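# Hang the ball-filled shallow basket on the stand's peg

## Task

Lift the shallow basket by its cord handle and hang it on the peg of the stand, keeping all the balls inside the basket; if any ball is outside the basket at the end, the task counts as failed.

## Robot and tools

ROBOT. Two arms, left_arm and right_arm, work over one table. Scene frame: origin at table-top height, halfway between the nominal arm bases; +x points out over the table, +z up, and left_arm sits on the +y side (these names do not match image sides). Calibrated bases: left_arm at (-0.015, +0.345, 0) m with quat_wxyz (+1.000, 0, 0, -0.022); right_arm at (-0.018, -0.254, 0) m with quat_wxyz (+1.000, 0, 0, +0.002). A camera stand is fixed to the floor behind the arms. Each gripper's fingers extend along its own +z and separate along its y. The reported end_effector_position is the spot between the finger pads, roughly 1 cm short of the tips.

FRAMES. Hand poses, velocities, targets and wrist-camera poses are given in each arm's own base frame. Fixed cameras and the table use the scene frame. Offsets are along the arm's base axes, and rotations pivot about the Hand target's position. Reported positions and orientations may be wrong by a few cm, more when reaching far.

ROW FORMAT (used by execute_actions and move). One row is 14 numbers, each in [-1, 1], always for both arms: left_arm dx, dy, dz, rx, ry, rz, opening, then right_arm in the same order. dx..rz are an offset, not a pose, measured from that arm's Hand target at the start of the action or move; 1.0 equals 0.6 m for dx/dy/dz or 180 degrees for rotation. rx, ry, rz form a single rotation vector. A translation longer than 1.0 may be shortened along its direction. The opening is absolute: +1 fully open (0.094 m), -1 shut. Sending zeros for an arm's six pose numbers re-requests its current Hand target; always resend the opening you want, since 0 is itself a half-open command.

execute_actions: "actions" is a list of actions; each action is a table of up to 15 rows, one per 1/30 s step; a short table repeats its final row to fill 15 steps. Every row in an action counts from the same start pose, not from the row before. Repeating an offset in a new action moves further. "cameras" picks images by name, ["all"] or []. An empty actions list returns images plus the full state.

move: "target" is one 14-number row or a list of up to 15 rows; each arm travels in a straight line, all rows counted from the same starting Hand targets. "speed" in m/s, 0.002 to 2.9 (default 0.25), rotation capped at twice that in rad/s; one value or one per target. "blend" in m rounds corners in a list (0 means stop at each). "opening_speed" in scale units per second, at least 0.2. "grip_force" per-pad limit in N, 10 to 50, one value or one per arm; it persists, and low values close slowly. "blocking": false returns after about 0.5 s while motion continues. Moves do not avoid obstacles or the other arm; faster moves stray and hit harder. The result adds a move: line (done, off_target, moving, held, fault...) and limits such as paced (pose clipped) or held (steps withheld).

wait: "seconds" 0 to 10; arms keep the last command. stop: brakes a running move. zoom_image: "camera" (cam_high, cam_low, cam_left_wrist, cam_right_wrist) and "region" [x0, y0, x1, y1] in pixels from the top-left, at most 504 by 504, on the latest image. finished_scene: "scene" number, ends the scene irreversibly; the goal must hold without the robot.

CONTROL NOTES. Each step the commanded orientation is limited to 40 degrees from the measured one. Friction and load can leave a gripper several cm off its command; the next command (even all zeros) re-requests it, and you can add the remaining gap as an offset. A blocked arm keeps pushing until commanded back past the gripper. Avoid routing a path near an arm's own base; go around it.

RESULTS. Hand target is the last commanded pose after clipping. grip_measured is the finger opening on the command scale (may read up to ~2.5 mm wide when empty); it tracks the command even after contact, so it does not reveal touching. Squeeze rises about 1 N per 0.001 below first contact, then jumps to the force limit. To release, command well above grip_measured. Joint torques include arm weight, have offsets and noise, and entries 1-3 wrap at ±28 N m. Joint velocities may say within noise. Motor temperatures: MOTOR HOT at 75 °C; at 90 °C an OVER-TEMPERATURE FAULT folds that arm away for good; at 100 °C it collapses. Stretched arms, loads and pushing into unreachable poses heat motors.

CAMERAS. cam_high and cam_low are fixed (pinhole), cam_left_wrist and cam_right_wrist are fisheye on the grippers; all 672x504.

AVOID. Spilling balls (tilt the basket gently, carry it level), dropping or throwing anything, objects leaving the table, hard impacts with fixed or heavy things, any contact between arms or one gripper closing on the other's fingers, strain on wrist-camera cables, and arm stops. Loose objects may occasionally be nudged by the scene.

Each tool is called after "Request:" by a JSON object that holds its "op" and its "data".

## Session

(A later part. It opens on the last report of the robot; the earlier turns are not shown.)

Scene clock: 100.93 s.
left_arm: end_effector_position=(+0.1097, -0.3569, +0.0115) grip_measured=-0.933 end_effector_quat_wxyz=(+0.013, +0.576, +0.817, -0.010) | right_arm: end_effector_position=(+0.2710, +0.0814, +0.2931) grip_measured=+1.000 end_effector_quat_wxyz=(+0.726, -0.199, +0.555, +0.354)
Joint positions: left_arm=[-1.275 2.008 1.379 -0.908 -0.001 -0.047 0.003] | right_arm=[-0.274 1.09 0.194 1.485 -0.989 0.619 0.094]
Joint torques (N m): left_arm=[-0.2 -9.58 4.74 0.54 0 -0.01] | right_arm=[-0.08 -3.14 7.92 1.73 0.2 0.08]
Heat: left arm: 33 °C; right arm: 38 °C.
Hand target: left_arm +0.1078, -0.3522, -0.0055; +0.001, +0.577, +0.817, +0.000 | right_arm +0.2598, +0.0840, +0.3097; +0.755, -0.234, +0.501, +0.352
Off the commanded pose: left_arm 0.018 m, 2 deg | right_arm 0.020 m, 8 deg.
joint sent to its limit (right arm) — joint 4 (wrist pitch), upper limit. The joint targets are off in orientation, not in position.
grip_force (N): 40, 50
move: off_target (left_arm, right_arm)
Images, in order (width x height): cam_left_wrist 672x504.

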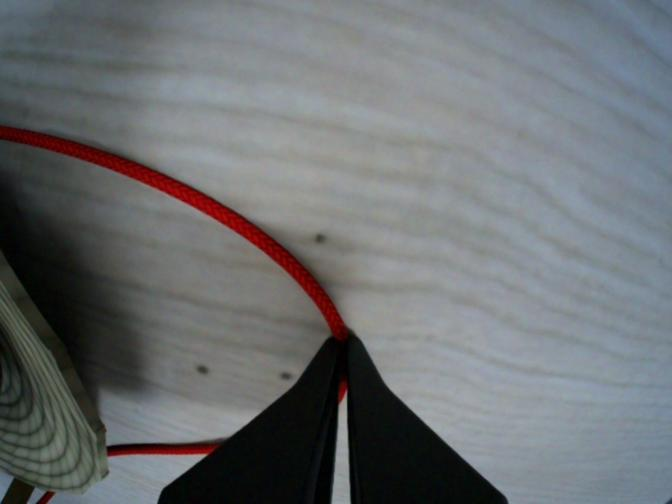

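Request:
{"op": "move", "data": {"target": [[0.01,-0.006,0.167,0,0,0,-1, 0,0,0,0,0,0,1],[0.07,0.004,0.275,0,0,0,-1, 0,0,0,0,0,0,1]], "cameras": ["all"], "speed": 0.08, "blend": [0.03, 0]}}

Request:
{"op": "zoom_image", "data": {"camera": "cam_low", "region": [400, 60, 620, 260]}}

Scene clock: 105.77 s.
left_arm: end_effector_position=(+0.1478, -0.3498, +0.1577) grip_measured=-0.933 end_effector_quat_wxyz=(+0.004, +0.575, +0.818, -0.002) | right_arm: end_effector_position=(+0.2710, +0.0814, +0.2931) grip_measured=+1.000 end_effector_quat_wxyz=(+0.726, -0.199, +0.555, +0.354)
Joint positions: left_arm=[-1.174 2.004 1.963 -1.522 -0.001 0.051 0.003] | right_arm=[-0.274 1.09 0.194 1.485 -0.989 0.619 0.094]
Joint torques (N m): left_arm=[0.46 -11.7 8.18 0.1 -0.01 0.08] | right_arm=[-0.06 -3.12 7.94 1.73 0.19 0.08]
Heat: left arm: 33 °C; right arm: 39 °C.
Hand target: left_arm +0.1499, -0.3498, +0.1595; +0.001, +0.577, +0.817, +0.000 | right_arm +0.2598, +0.0840, +0.3097; +0.755, -0.234, +0.501, +0.352
Off the commanded pose: left_arm 0.003 m, 0 deg | right_arm 0.020 m, 8 deg.
joint sent to its limit (right arm) — joint 4 (wrist pitch), upper limit. The joint targets are off in orientation, not in position.
grip_force (N): 40, 50
move: off_target (right_arm)

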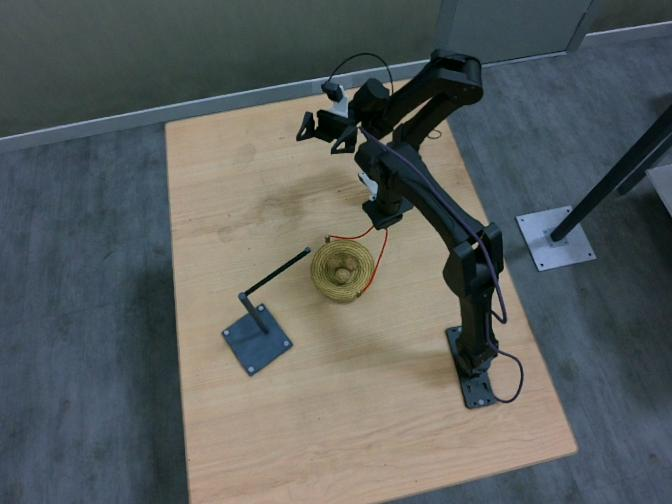

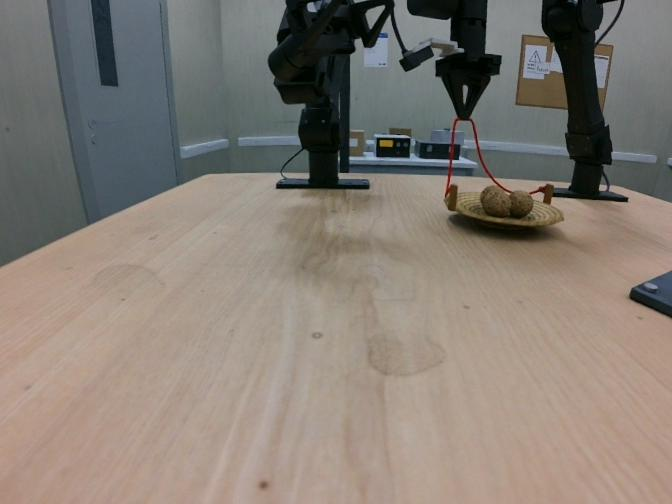

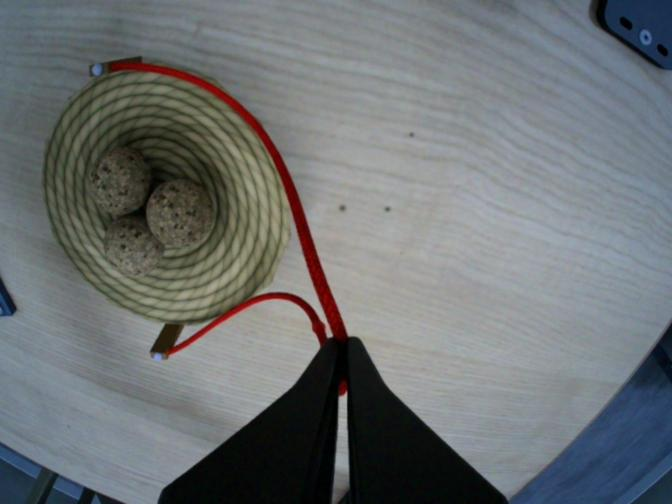

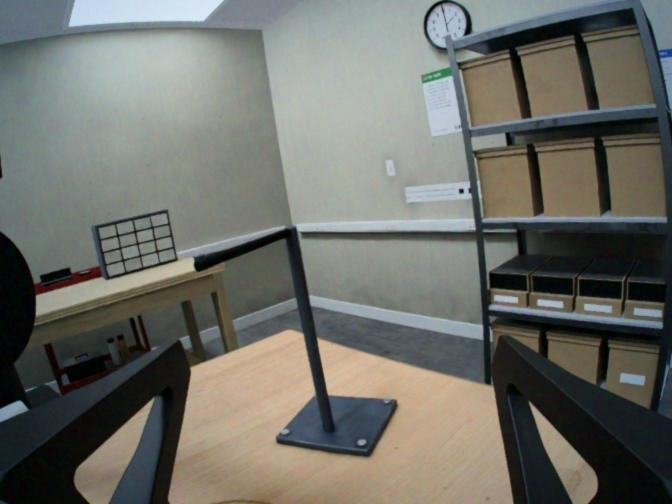

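Scaled by 2.291 from the camera's 672x504 image, which has a finer 960x720 frame.

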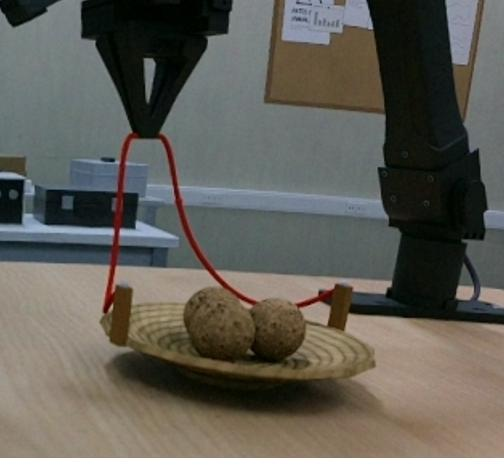

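Request:
{"op": "move", "data": {"target": [[0.1,0.033,0.092,-0.09,-0.032,0,-1, 0,0,0,0,0,0,1],[0.181,0.067,0.135,-0.183,-0.065,0,-1, 0,0,0,0,0,0,1]], "cameras": ["all"], "speed": 0.08, "blend": [0.03, 0]}}

Request:
{"op": "zoom_image", "data": {"camera": "cam_low", "region": [400, 40, 640, 260]}}

Scene clock: 115.70 s.
left_arm: end_effector_position=(+0.2613, -0.3118, +0.2325) grip_measured=-0.933 end_effector_quat_wxyz=(+0.232, +0.548, +0.786, -0.165) | right_arm: end_effector_position=(+0.2710, +0.0814, +0.2931) grip_measured=+1.000 end_effector_quat_wxyz=(+0.726, -0.199, +0.555, +0.354)
Joint positions: left_arm=[-0.768 1.633 1.641 -1.05 0.244 0.383 0.003] | right_arm=[-0.274 1.09 0.194 1.485 -0.989 0.619 0.094]
Joint torques (N m): left_arm=[0.58 -12.67 5.63 1.45 0.24 0.07] | right_arm=[-0.08 -3.12 7.97 1.72 0.19 0.09]
Heat: left arm: 33 °C; right arm: 39 °C.
Hand target: left_arm +0.2585, -0.3096, +0.2404; +0.246, +0.550, +0.779, -0.173 | right_arm +0.2598, +0.0840, +0.3097; +0.755, -0.234, +0.501, +0.352
Off the commanded pose: left_arm 0.009 m, 2 deg | right_arm 0.020 m, 8 deg.
joint sent to its limit (right arm) — joint 4 (wrist pitch), upper limit. The joint targets are off in orientation, not in position.
grip_force (N): 40, 50
move: off_target (right_arm)

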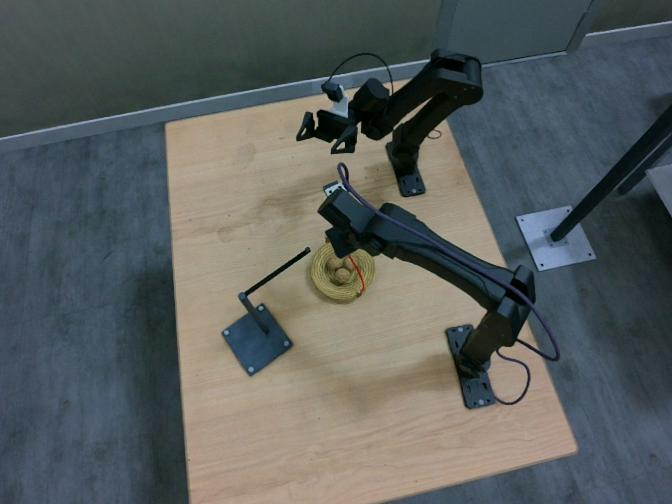

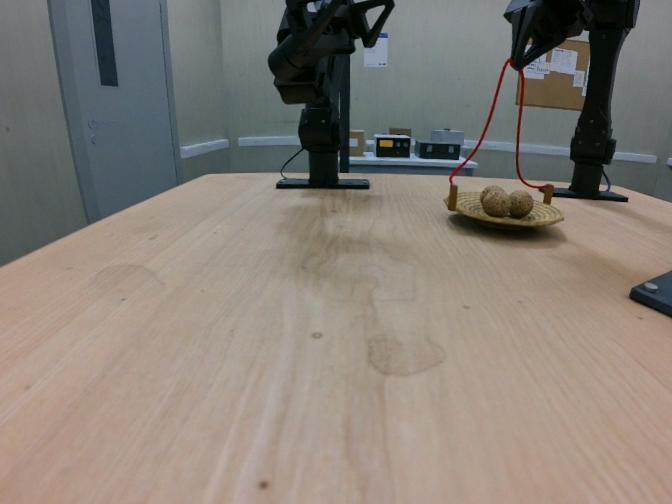

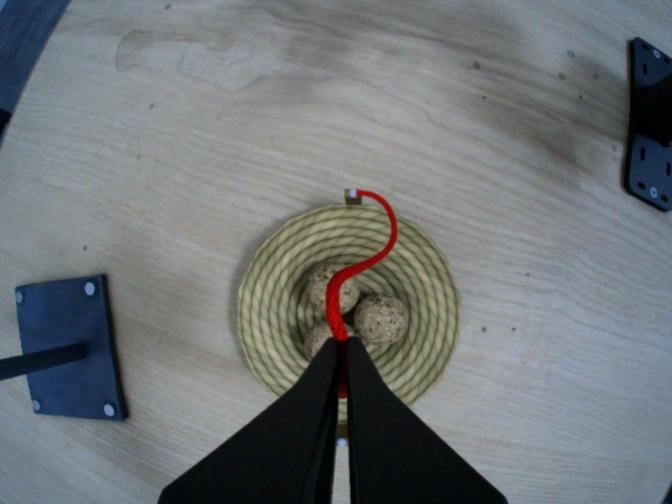

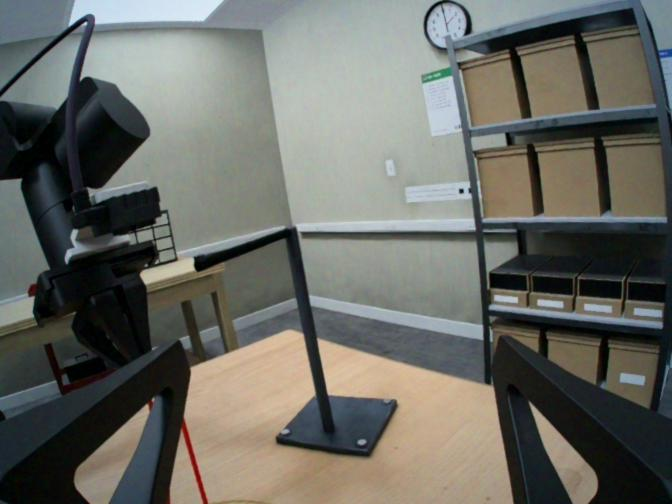

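Scaled by 2.100 from the camera's 672x504 image, which has a finer 960x720 frame.

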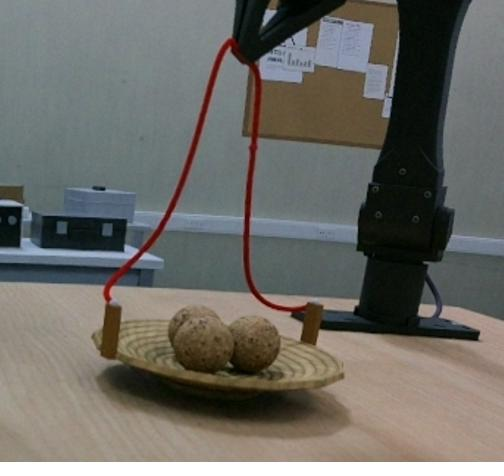

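Request:
{"op": "move", "data": {"target": [[-0.008,-0.03,0.02,0,0,0,-1, 0,0,0,0,0,0,1],[-0.008,-0.03,0.085,-0.03,-0.01,0,-1, 0,0,0,0,0,0,1]], "cameras": ["all"], "speed": 0.04, "blend": [0.01, 0]}}

Request:
{"op": "zoom_image", "data": {"camera": "cam_low", "region": [400, 40, 640, 260]}}

Scene clock: 121.97 s.
left_arm: end_effector_position=(+0.2558, -0.3305, +0.2709) grip_measured=-0.933 end_effector_quat_wxyz=(+0.268, +0.546, +0.771, -0.190) | right_arm: end_effector_position=(+0.2710, +0.0814, +0.2931) grip_measured=+1.000 end_effector_quat_wxyz=(+0.726, -0.199, +0.555, +0.354)
Joint positions: left_arm=[-0.803 1.633 1.747 -1.062 0.261 0.344 0.003] | right_arm=[-0.274 1.09 0.194 1.485 -0.989 0.619 0.094]
Joint torques (N m): left_arm=[0.8 -11.63 9.5 1.2 0.25 -0.08] | right_arm=[-0.08 -3.12 7.94 1.73 0.18 0.08]
Heat: left arm: 33 °C; right arm: 39 °C.
Hand target: left_arm +0.2537, -0.3276, +0.2914; +0.284, +0.540, +0.766, -0.201 | right_arm +0.2598, +0.0840, +0.3097; +0.755, -0.234, +0.501, +0.352
Off the commanded pose: left_arm 0.021 m, 2 deg | right_arm 0.020 m, 8 deg.
joint sent to its limit (right arm) — joint 4 (wrist pitch), upper limit. The joint targets are off in orientation, not in position.
grip_force (N): 40, 50
move: off_target (left_arm, right_arm)

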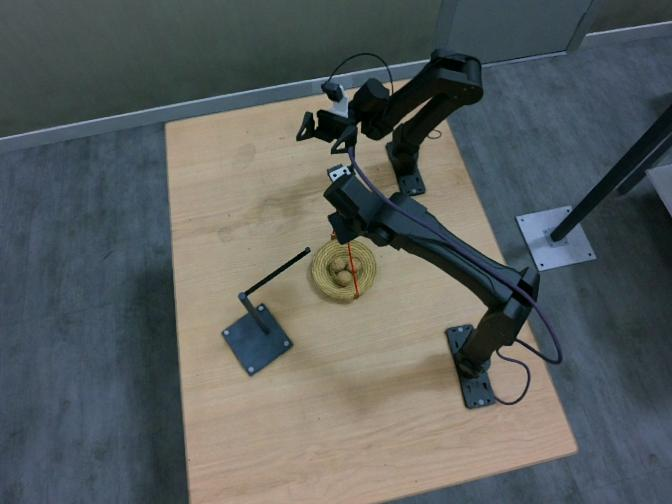

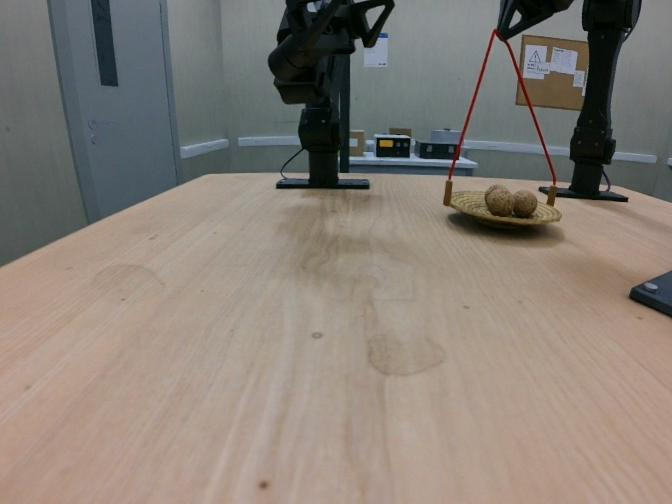

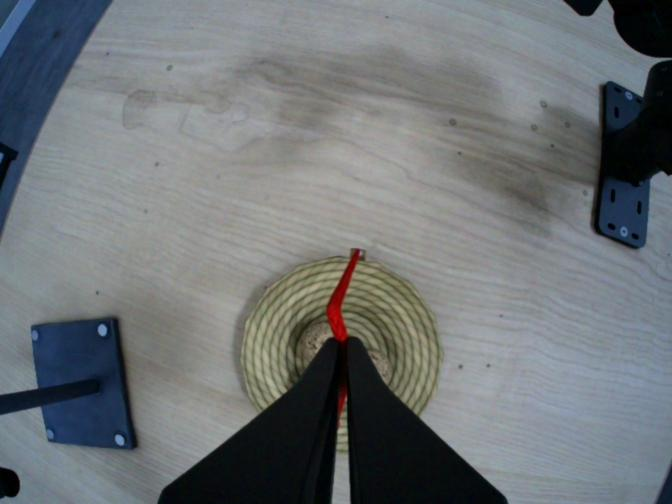

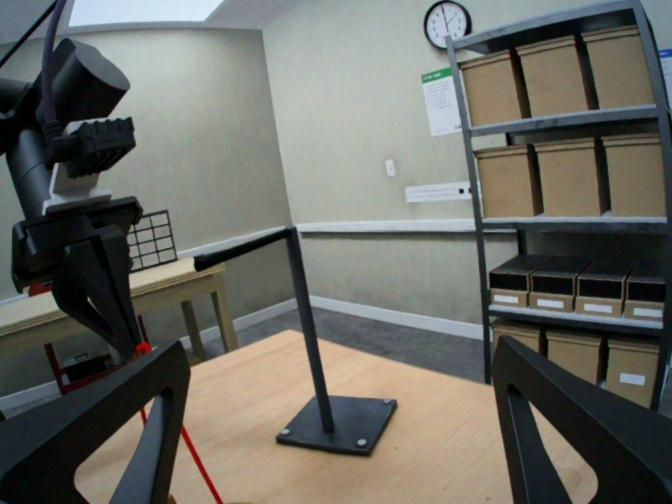

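Scaled by 2.100 from the camera's 672x504 image, which has a finer 960x720 frame.

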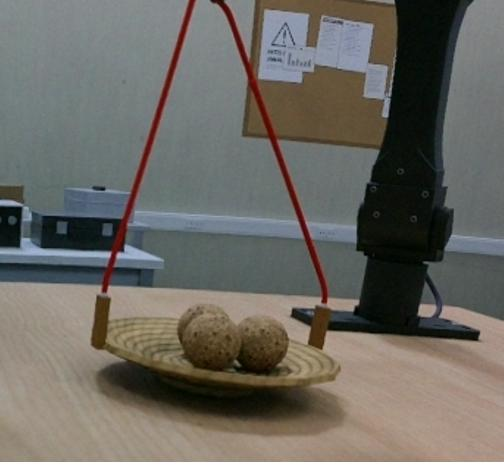

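Request:
{"op": "move", "data": {"target": [[0,0,0.1,-0.035,-0.018,0.037,-1, 0,0,0,0,0,0,1],[-0.0137,0.0228,0.19,-0.0709,-0.0355,0.074,-1, 0,0,0,0,0,0,1]], "cameras": ["all"], "speed": 0.05, "blend": [0.02, 0]}}

Request:
{"op": "zoom_image", "data": {"camera": "cam_low", "region": [400, 0, 640, 220]}}

Request:
{"op": "zoom_image", "data": {"camera": "cam_high", "region": [200, 190, 410, 350]}}

Scene clock: 133.17 s.
left_arm: end_effector_position=(+0.2527, -0.3193, +0.3777) grip_measured=-0.934 end_effector_quat_wxyz=(+0.376, +0.430, +0.794, -0.210) | right_arm: end_effector_position=(+0.2710, +0.0814, +0.2931) grip_measured=+1.000 end_effector_quat_wxyz=(+0.726, -0.199, +0.555, +0.354)
Joint positions: left_arm=[-0.851 1.547 1.96 -1.1 0.12 0.085 0.003] | right_arm=[-0.274 1.09 0.194 1.485 -0.989 0.619 0.094]
Joint torques (N m): left_arm=[-0.84 -10.86 9.11 1.8 -0.03 -0.07] | right_arm=[-0.08 -3.14 7.95 1.73 0.19 0.08]
Heat: left arm: 36 °C; right arm: 39 °C.
Hand target: left_arm +0.2455, -0.3139, +0.4055; +0.405, +0.423, +0.780, -0.220 | right_arm +0.2598, +0.0840, +0.3097; +0.755, -0.234, +0.501, +0.352
Off the commanded pose: left_arm 0.029 m, 4 deg | right_arm 0.020 m, 8 deg.
joint sent to its limit (right arm) — joint 4 (wrist pitch), upper limit. The joint targets are off in orientation, not in position.
grip_force (N): 40, 50
move: off_target (left_arm, right_arm)

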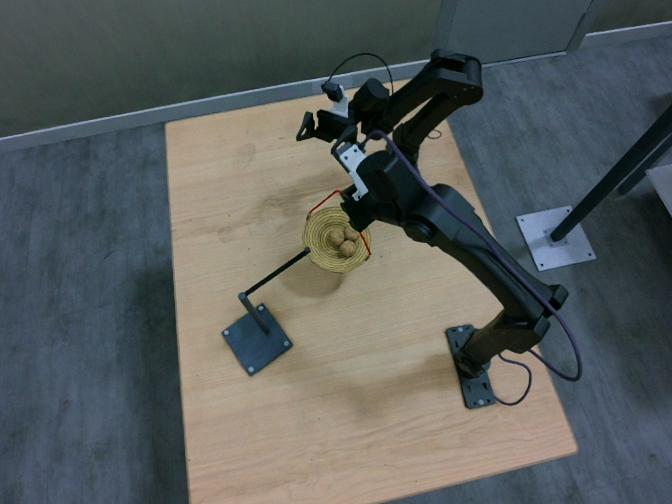

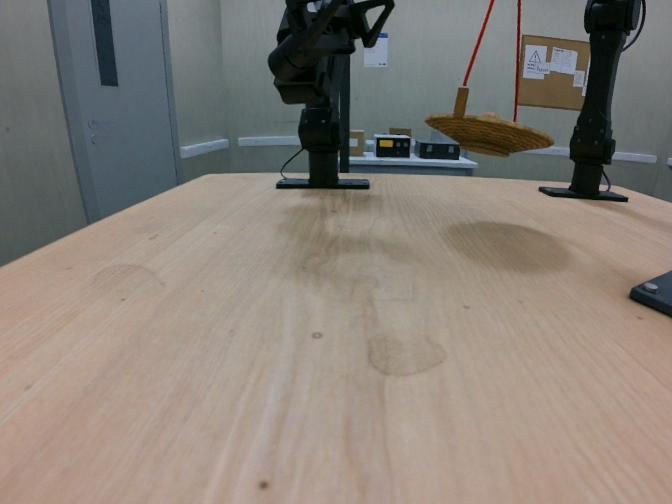

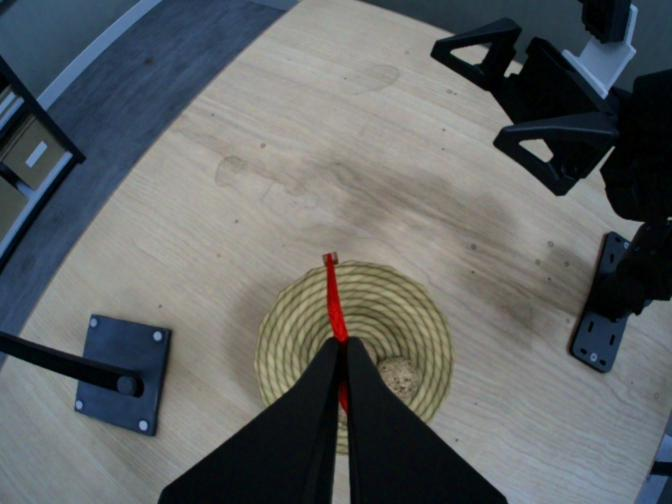

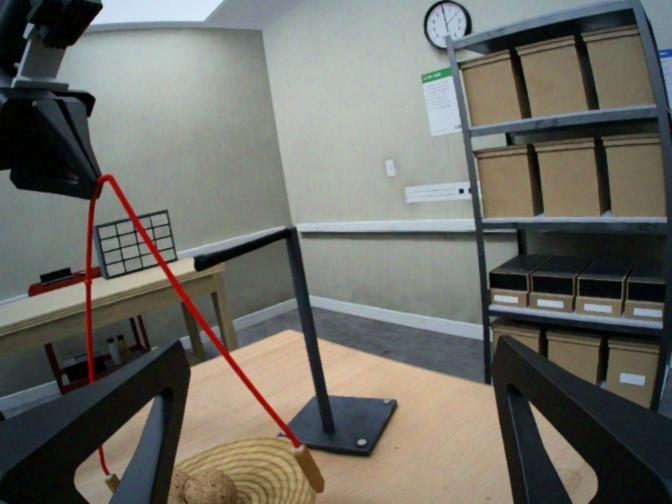

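Scaled by 2.100 from the camera's 672x504 image, which has a finer 960x720 frame.

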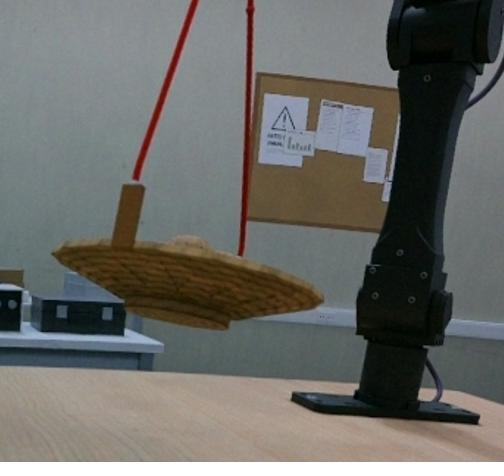

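Scaled by 2.400 from the camera's 672x504 image, which has a finer 960x720 frame.

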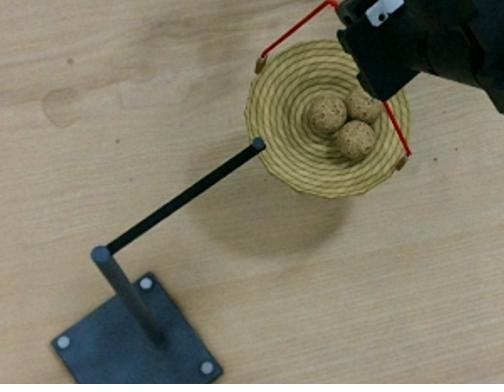

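Request:
{"op": "move", "data": {"target": [0.081,0.089,0.012,0.0606,0.0393,0,-1, 0,0,0,0,0,0,1], "cameras": ["all"], "speed": 0.04}}

Request:
{"op": "zoom_image", "data": {"camera": "cam_low", "region": [400, 0, 640, 220]}}

Request:
{"op": "zoom_image", "data": {"camera": "cam_high", "region": [200, 190, 410, 350]}}

Request:
{"op": "zoom_image", "data": {"camera": "cam_right_wrist", "region": [0, 80, 340, 400]}}

Scene clock: 154.43 s.
left_arm: end_effector_position=(+0.2914, -0.2578, +0.4090) grip_measured=-0.934 end_effector_quat_wxyz=(+0.344, +0.433, +0.815, -0.173) | right_arm: end_effector_position=(+0.2710, +0.0814, +0.2931) grip_measured=+1.000 end_effector_quat_wxyz=(+0.726, -0.199, +0.555, +0.354)
Joint positions: left_arm=[-0.619 1.796 2.546 -1.559 0.236 0.264 0.003] | right_arm=[-0.274 1.09 0.194 1.485 -0.989 0.619 0.094]
Joint torques (N m): left_arm=[0.62 -6.84 7.06 1.63 0.26 0.08] | right_arm=[-0.09 -3.1 7.97 1.73 0.19 0.08]
Motor temperatures (°C): left_arm=[25 32 38 34 26 22 25] | right_arm=[25 27 38 40 27 25 25]
Heat: left arm: 38 °C; right arm: 40 °C.
Hand target: left_arm +0.2941, -0.2605, +0.4126; +0.314, +0.446, +0.821, -0.171 | right_arm +0.2598, +0.0840, +0.3097; +0.755, -0.234, +0.501, +0.352
Off the commanded pose: left_arm 0.005 m, 4 deg | right_arm 0.020 m, 8 deg.
joint sent to its limit (left arm) — joint 4 (wrist pitch), lower limit. The joint targets are off in orientation, not in position.
joint sent to its limit (right arm) — joint 4 (wrist pitch), upper limit. The joint targets are off in orientation, not in position.
grip_force (N): 40, 50
move: off_target (left_arm, right_arm)

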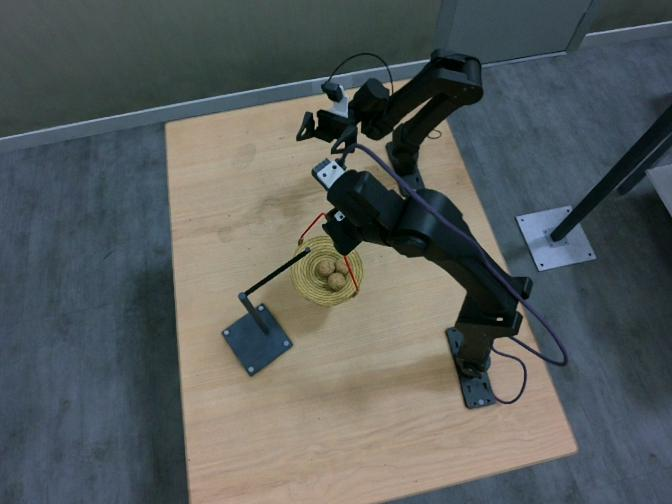

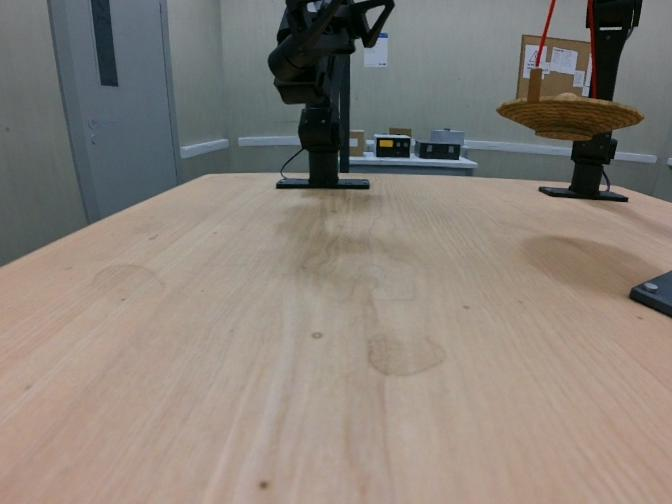

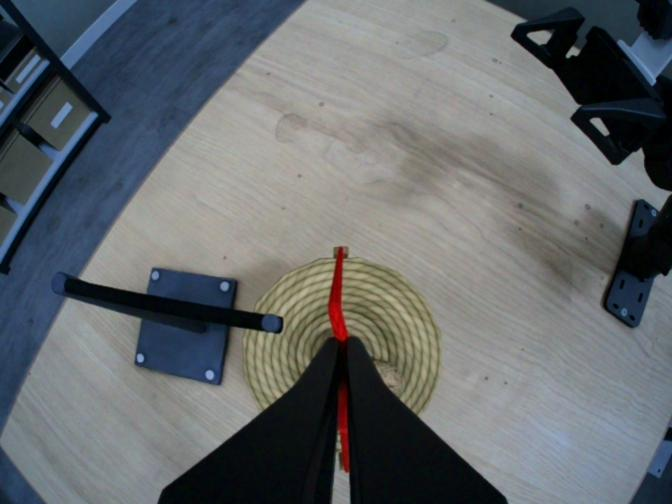

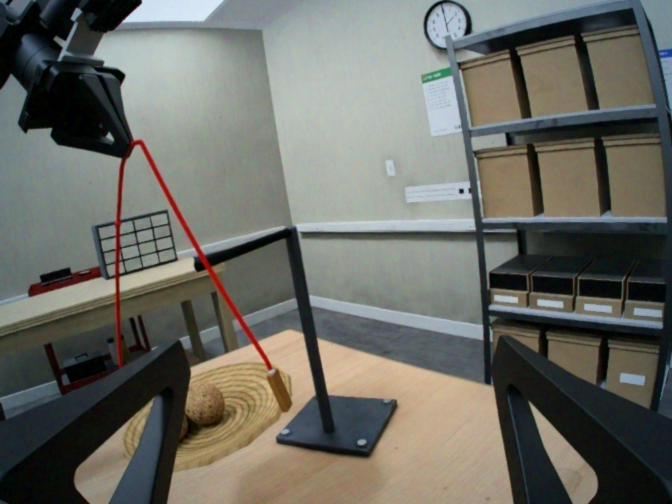

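Scaled by 2.100 from the camera's 672x504 image, which has a finer 960x720 frame.

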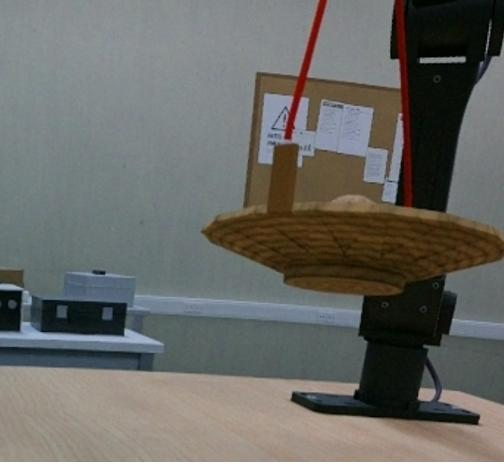

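Scaled by 2.400 from the camera's 672x504 image, which has a finer 960x720 frame.

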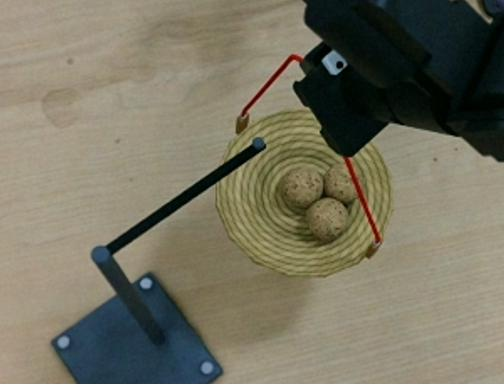

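Scaled by 1.482 from the camera's 672x504 image, which has a finer 960x720 frame.

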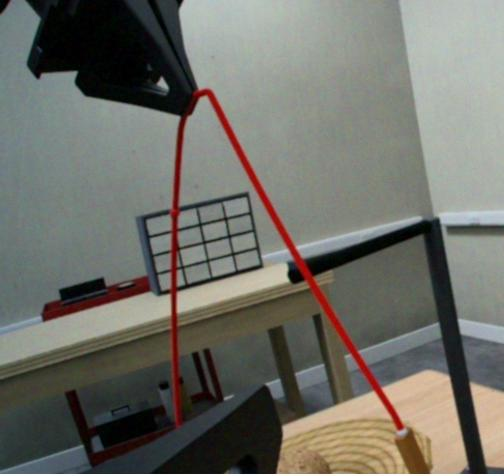

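Request:
{"op": "move", "data": {"target": [0.113,0.0575,-0.025,0,0,0,-1, 0,0,0,0,0,0,1], "cameras": ["all"], "speed": 0.04}}

Request:
{"op": "zoom_image", "data": {"camera": "cam_high", "region": [200, 190, 410, 350]}}

Request:
{"op": "zoom_image", "data": {"camera": "cam_right_wrist", "region": [30, 100, 370, 420]}}

Scene clock: 165.70 s.
left_arm: end_effector_position=(+0.3590, -0.2232, +0.3939) grip_measured=-0.934 end_effector_quat_wxyz=(+0.352, +0.428, +0.815, -0.167) | right_arm: end_effector_position=(+0.2710, +0.0814, +0.2931) grip_measured=+1.000 end_effector_quat_wxyz=(+0.726, -0.199, +0.555, +0.354)
Joint positions: left_arm=[-0.406 1.935 2.654 -1.56 0.365 0.42 0.003] | right_arm=[-0.274 1.09 0.194 1.485 -0.989 0.619 0.094]
Joint torques (N m): left_arm=[0.53 -8.58 7.27 1.57 0.34 0.09] | right_arm=[-0.08 -3.14 7.94 1.73 0.2 0.08]
Heat: left arm: 36 °C; right arm: 40 °C.
Hand target: left_arm +0.3619, -0.2259, +0.3977; +0.314, +0.446, +0.821, -0.171 | right_arm +0.2598, +0.0840, +0.3097; +0.755, -0.234, +0.501, +0.352
Off the commanded pose: left_arm 0.005 m, 5 deg | right_arm 0.020 m, 8 deg.
joint sent to its limit (left arm) — joint 4 (wrist pitch), lower limit. The joint targets are off in orientation, not in position.
joint sent to its limit (right arm) — joint 4 (wrist pitch), upper limit. The joint targets are off in orientation, not in position.
grip_force (N): 40, 50
move: off_target (left_arm, right_arm)

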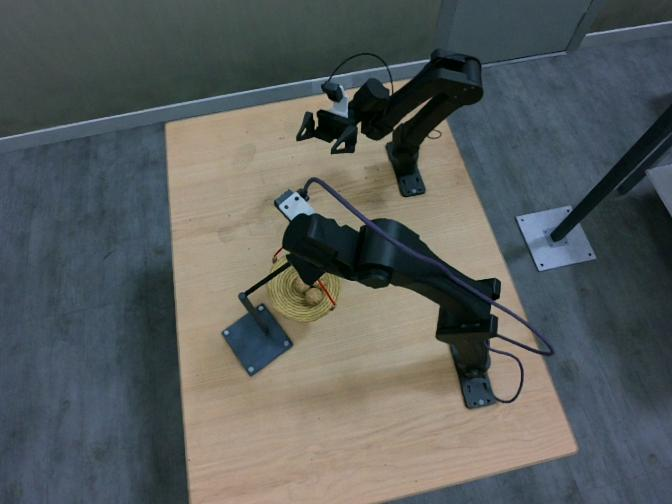

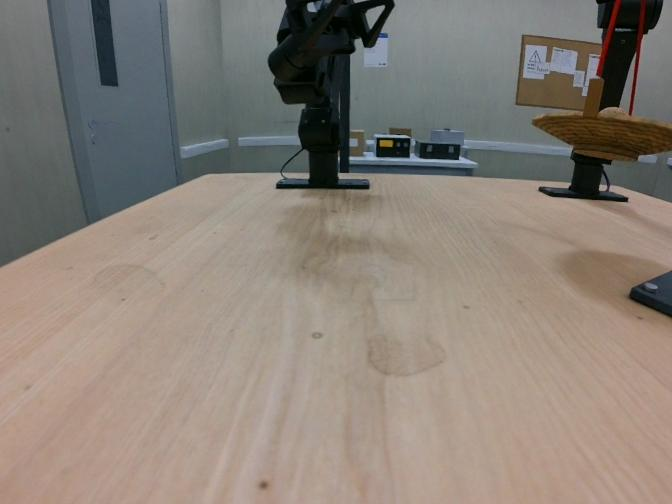

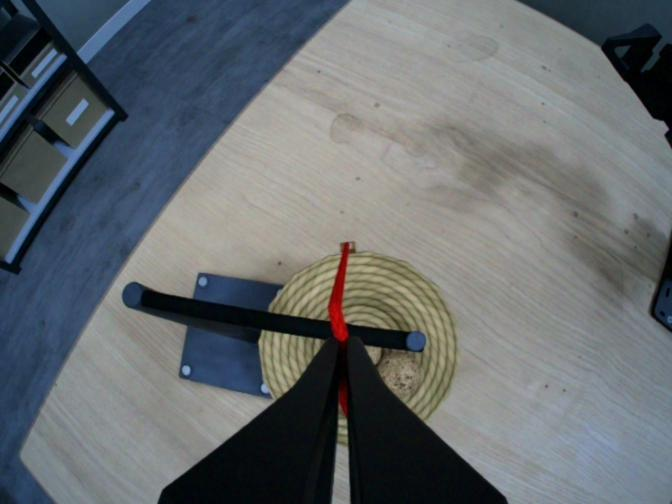

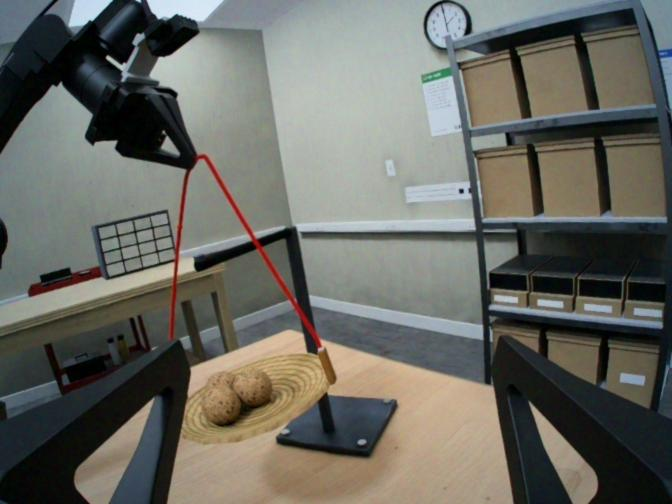

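Scaled by 2.400 from the camera's 672x504 image, which has a finer 960x720 frame.

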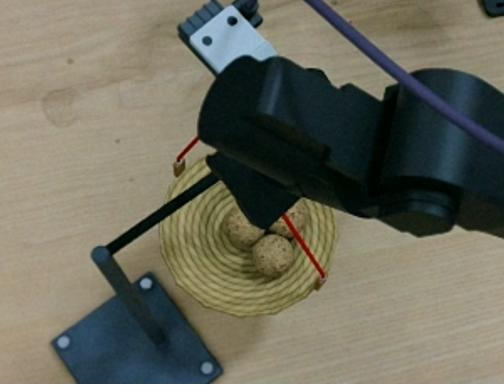

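Scaled by 1.482 from the camera's 672x504 image, which has a finer 960x720 frame.

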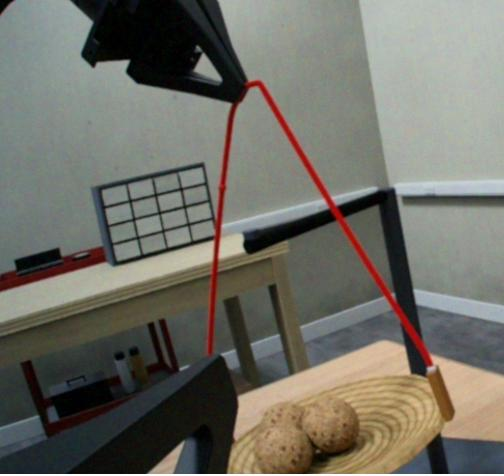

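Request:
{"op": "move", "data": {"target": [[0.0217,0.0045,0,0,0,0,-1, 0,0,0,0,0,0,1],[0.0217,0.0045,-0.075,0,0,0,-1, 0,0,0,0,0,0,1]], "cameras": ["all"], "speed": 0.04}}

Request:
{"op": "zoom_image", "data": {"camera": "cam_right_wrist", "region": [90, 120, 370, 360]}}

Request:
{"op": "zoom_image", "data": {"camera": "cam_left_wrist", "region": [120, 200, 500, 480]}}

Scene clock: 176.17 s.
left_arm: end_effector_position=(+0.3795, -0.2247, +0.3305) grip_measured=-0.934 end_effector_quat_wxyz=(+0.280, +0.442, +0.836, -0.169) | right_arm: end_effector_position=(+0.2710, +0.0814, +0.2931) grip_measured=+1.000 end_effector_quat_wxyz=(+0.726, -0.199, +0.555, +0.354)
Joint positions: left_arm=[-0.384 1.976 2.479 -1.513 0.38 0.477 0.003] | right_arm=[-0.274 1.09 0.194 1.485 -0.989 0.619 0.094]
Joint torques (N m): left_arm=[0.43 -16.75 4.81 1.66 0.29 0.09] | right_arm=[-0.08 -3.1 7.92 1.73 0.19 0.08]
Heat: left arm: 35 °C; right arm: 41 °C.
Hand target: left_arm +0.3749, -0.2233, +0.3526; +0.314, +0.446, +0.821, -0.171 | right_arm +0.2598, +0.0840, +0.3097; +0.755, -0.234, +0.501, +0.352
Off the commanded pose: left_arm 0.023 m, 4 deg | right_arm 0.020 m, 8 deg.
joint sent to its limit (right arm) — joint 4 (wrist pitch), upper limit. The joint targets are off in orientation, not in position.
grip_force (N): 40, 50
move: off_target (left_arm, right_arm)

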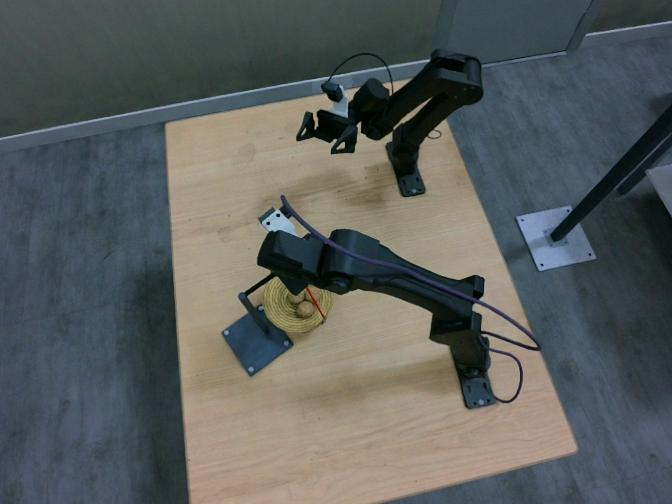

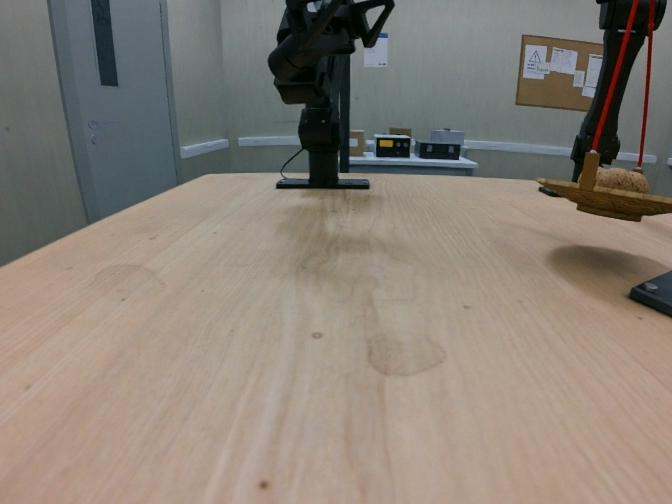

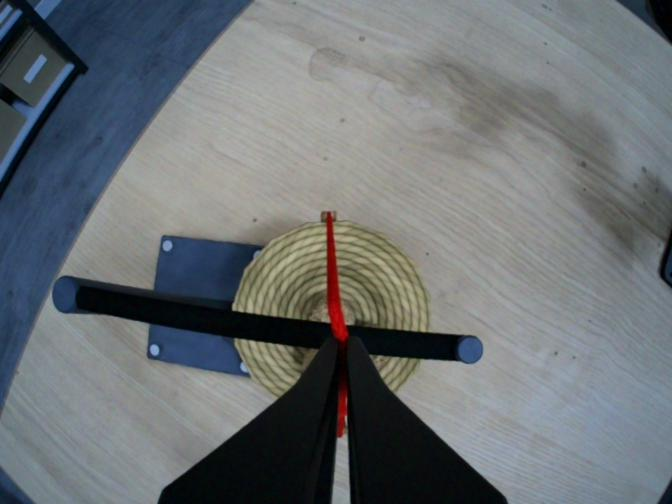

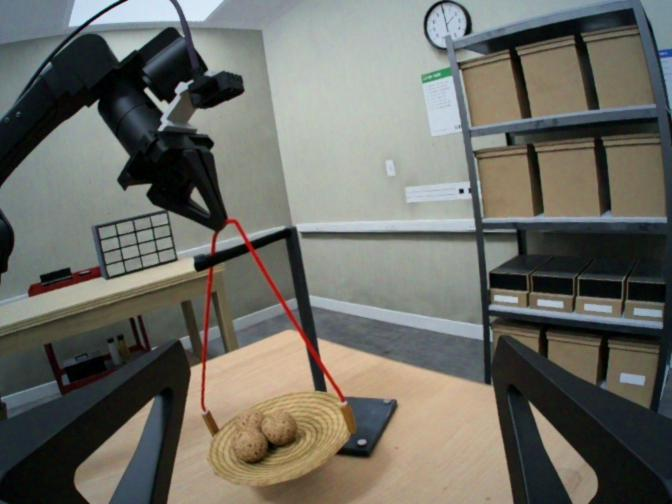

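Scaled by 1.800 from the camera's 672x504 image, which has a finer 960x720 frame.

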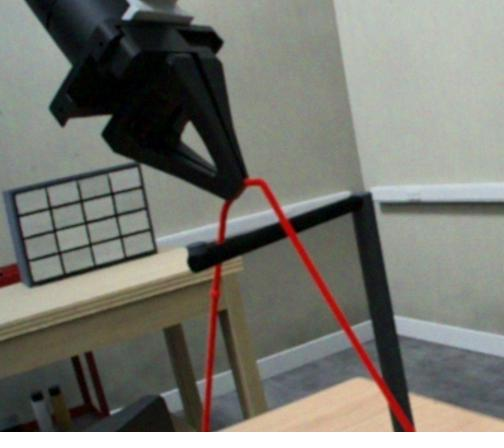

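Scaled by 1.326 from the camera's 672x504 image, which has a finer 960x720 frame.

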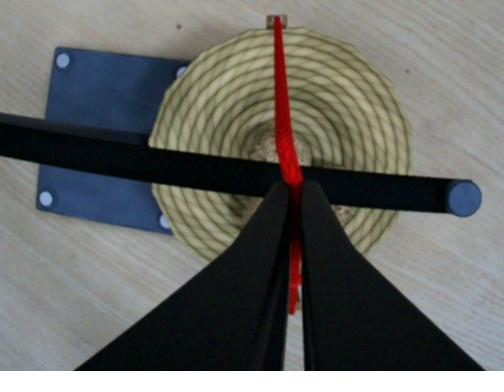

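Request:
{"op": "move", "data": {"target": [0,-0.004,-0.025,0,0,0,-1, 0,0,0,0,0,0,1], "cameras": ["cam_right_wrist","cam_left_wrist"], "speed": 0.03}}

Request:
{"op": "zoom_image", "data": {"camera": "cam_right_wrist", "region": [150, 160, 350, 320]}}

Scene clock: 182.80 s.
left_arm: end_effector_position=(+0.3794, -0.2246, +0.3182) grip_measured=-0.934 end_effector_quat_wxyz=(+0.284, +0.442, +0.834, -0.168) | right_arm: end_effector_position=(+0.2710, +0.0814, +0.2931) grip_measured=+1.000 end_effector_quat_wxyz=(+0.726, -0.199, +0.555, +0.354)
Joint positions: left_arm=[-0.384 1.899 2.296 -1.399 0.38 0.478 0.003] | right_arm=[-0.274 1.09 0.194 1.485 -0.989 0.619 0.094]
Joint torques (N m): left_arm=[-0.18 -15.88 5.19 1.68 0.26 0.02] | right_arm=[-0.08 -3.14 7.94 1.72 0.19 0.08]
Heat: left arm: 35 °C; right arm: 41 °C.
Hand target: left_arm +0.3749, -0.2257, +0.3376; +0.314, +0.446, +0.821, -0.171 | right_arm +0.2598, +0.0840, +0.3097; +0.755, -0.234, +0.501, +0.352
Off the commanded pose: left_arm 0.020 m, 4 deg | right_arm 0.020 m, 8 deg.
joint sent to its limit (right arm) — joint 4 (wrist pitch), upper limit. The joint targets are off in orientation, not in position.
grip_force (N): 40, 50
move: off_target (left_arm, right_arm)
Images, in order (width x height): cam_left_wrist 672x504, cam_right_wrist 672x504.

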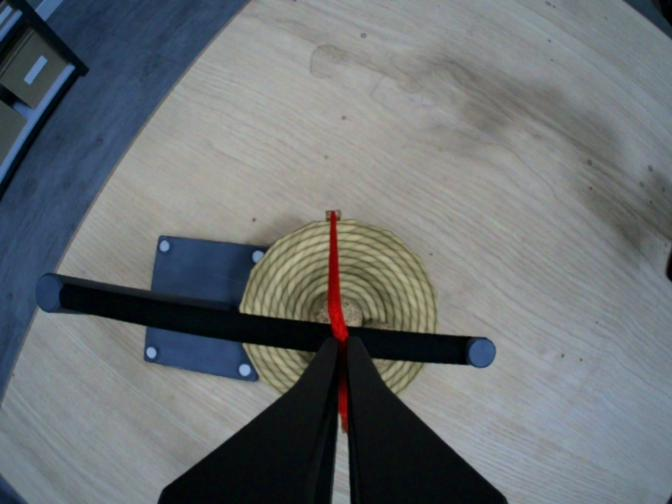

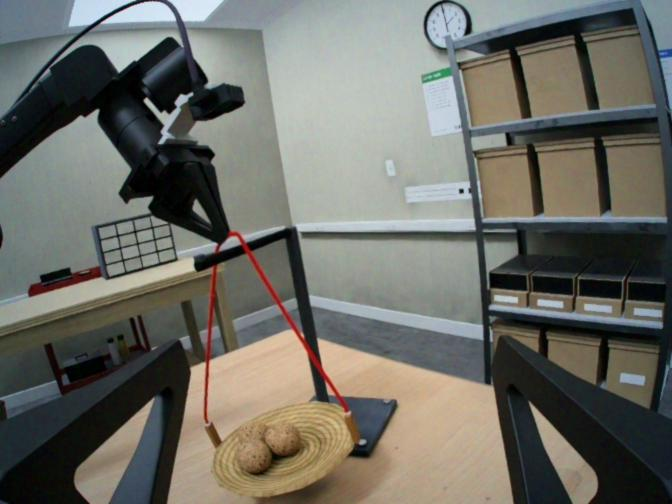

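Scaled by 2.520 from the camera's 672x504 image, which has a finer 960x720 frame.

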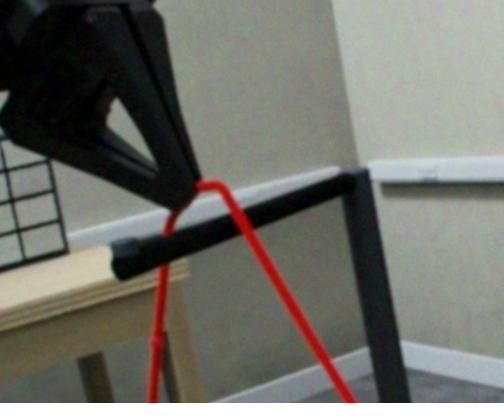

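Request:
{"op": "zoom_image", "data": {"camera": "cam_right_wrist", "region": [185, 215, 265, 285]}}

Request:
{"op": "zoom_image", "data": {"camera": "cam_left_wrist", "region": [280, 280, 400, 460]}}

Scaled by 6.300 from the camera's 672x504 image, which has a finer 960x720 frame.

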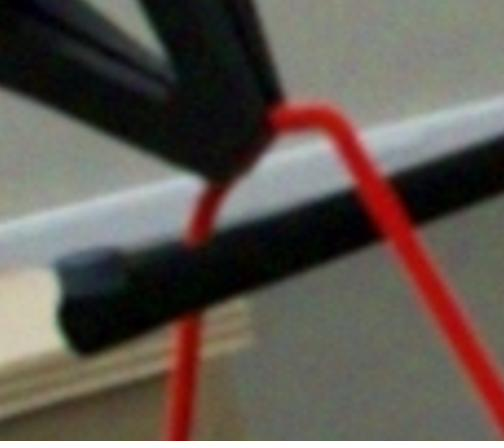

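Scaled by 2.800 from the camera's 672x504 image, which has a finer 960x720 frame.

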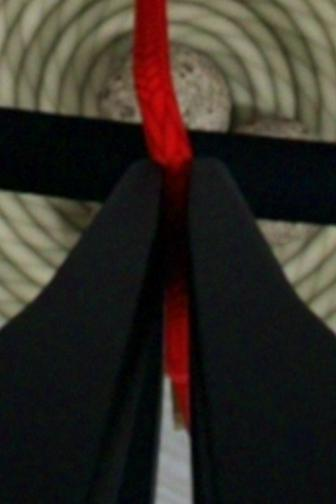

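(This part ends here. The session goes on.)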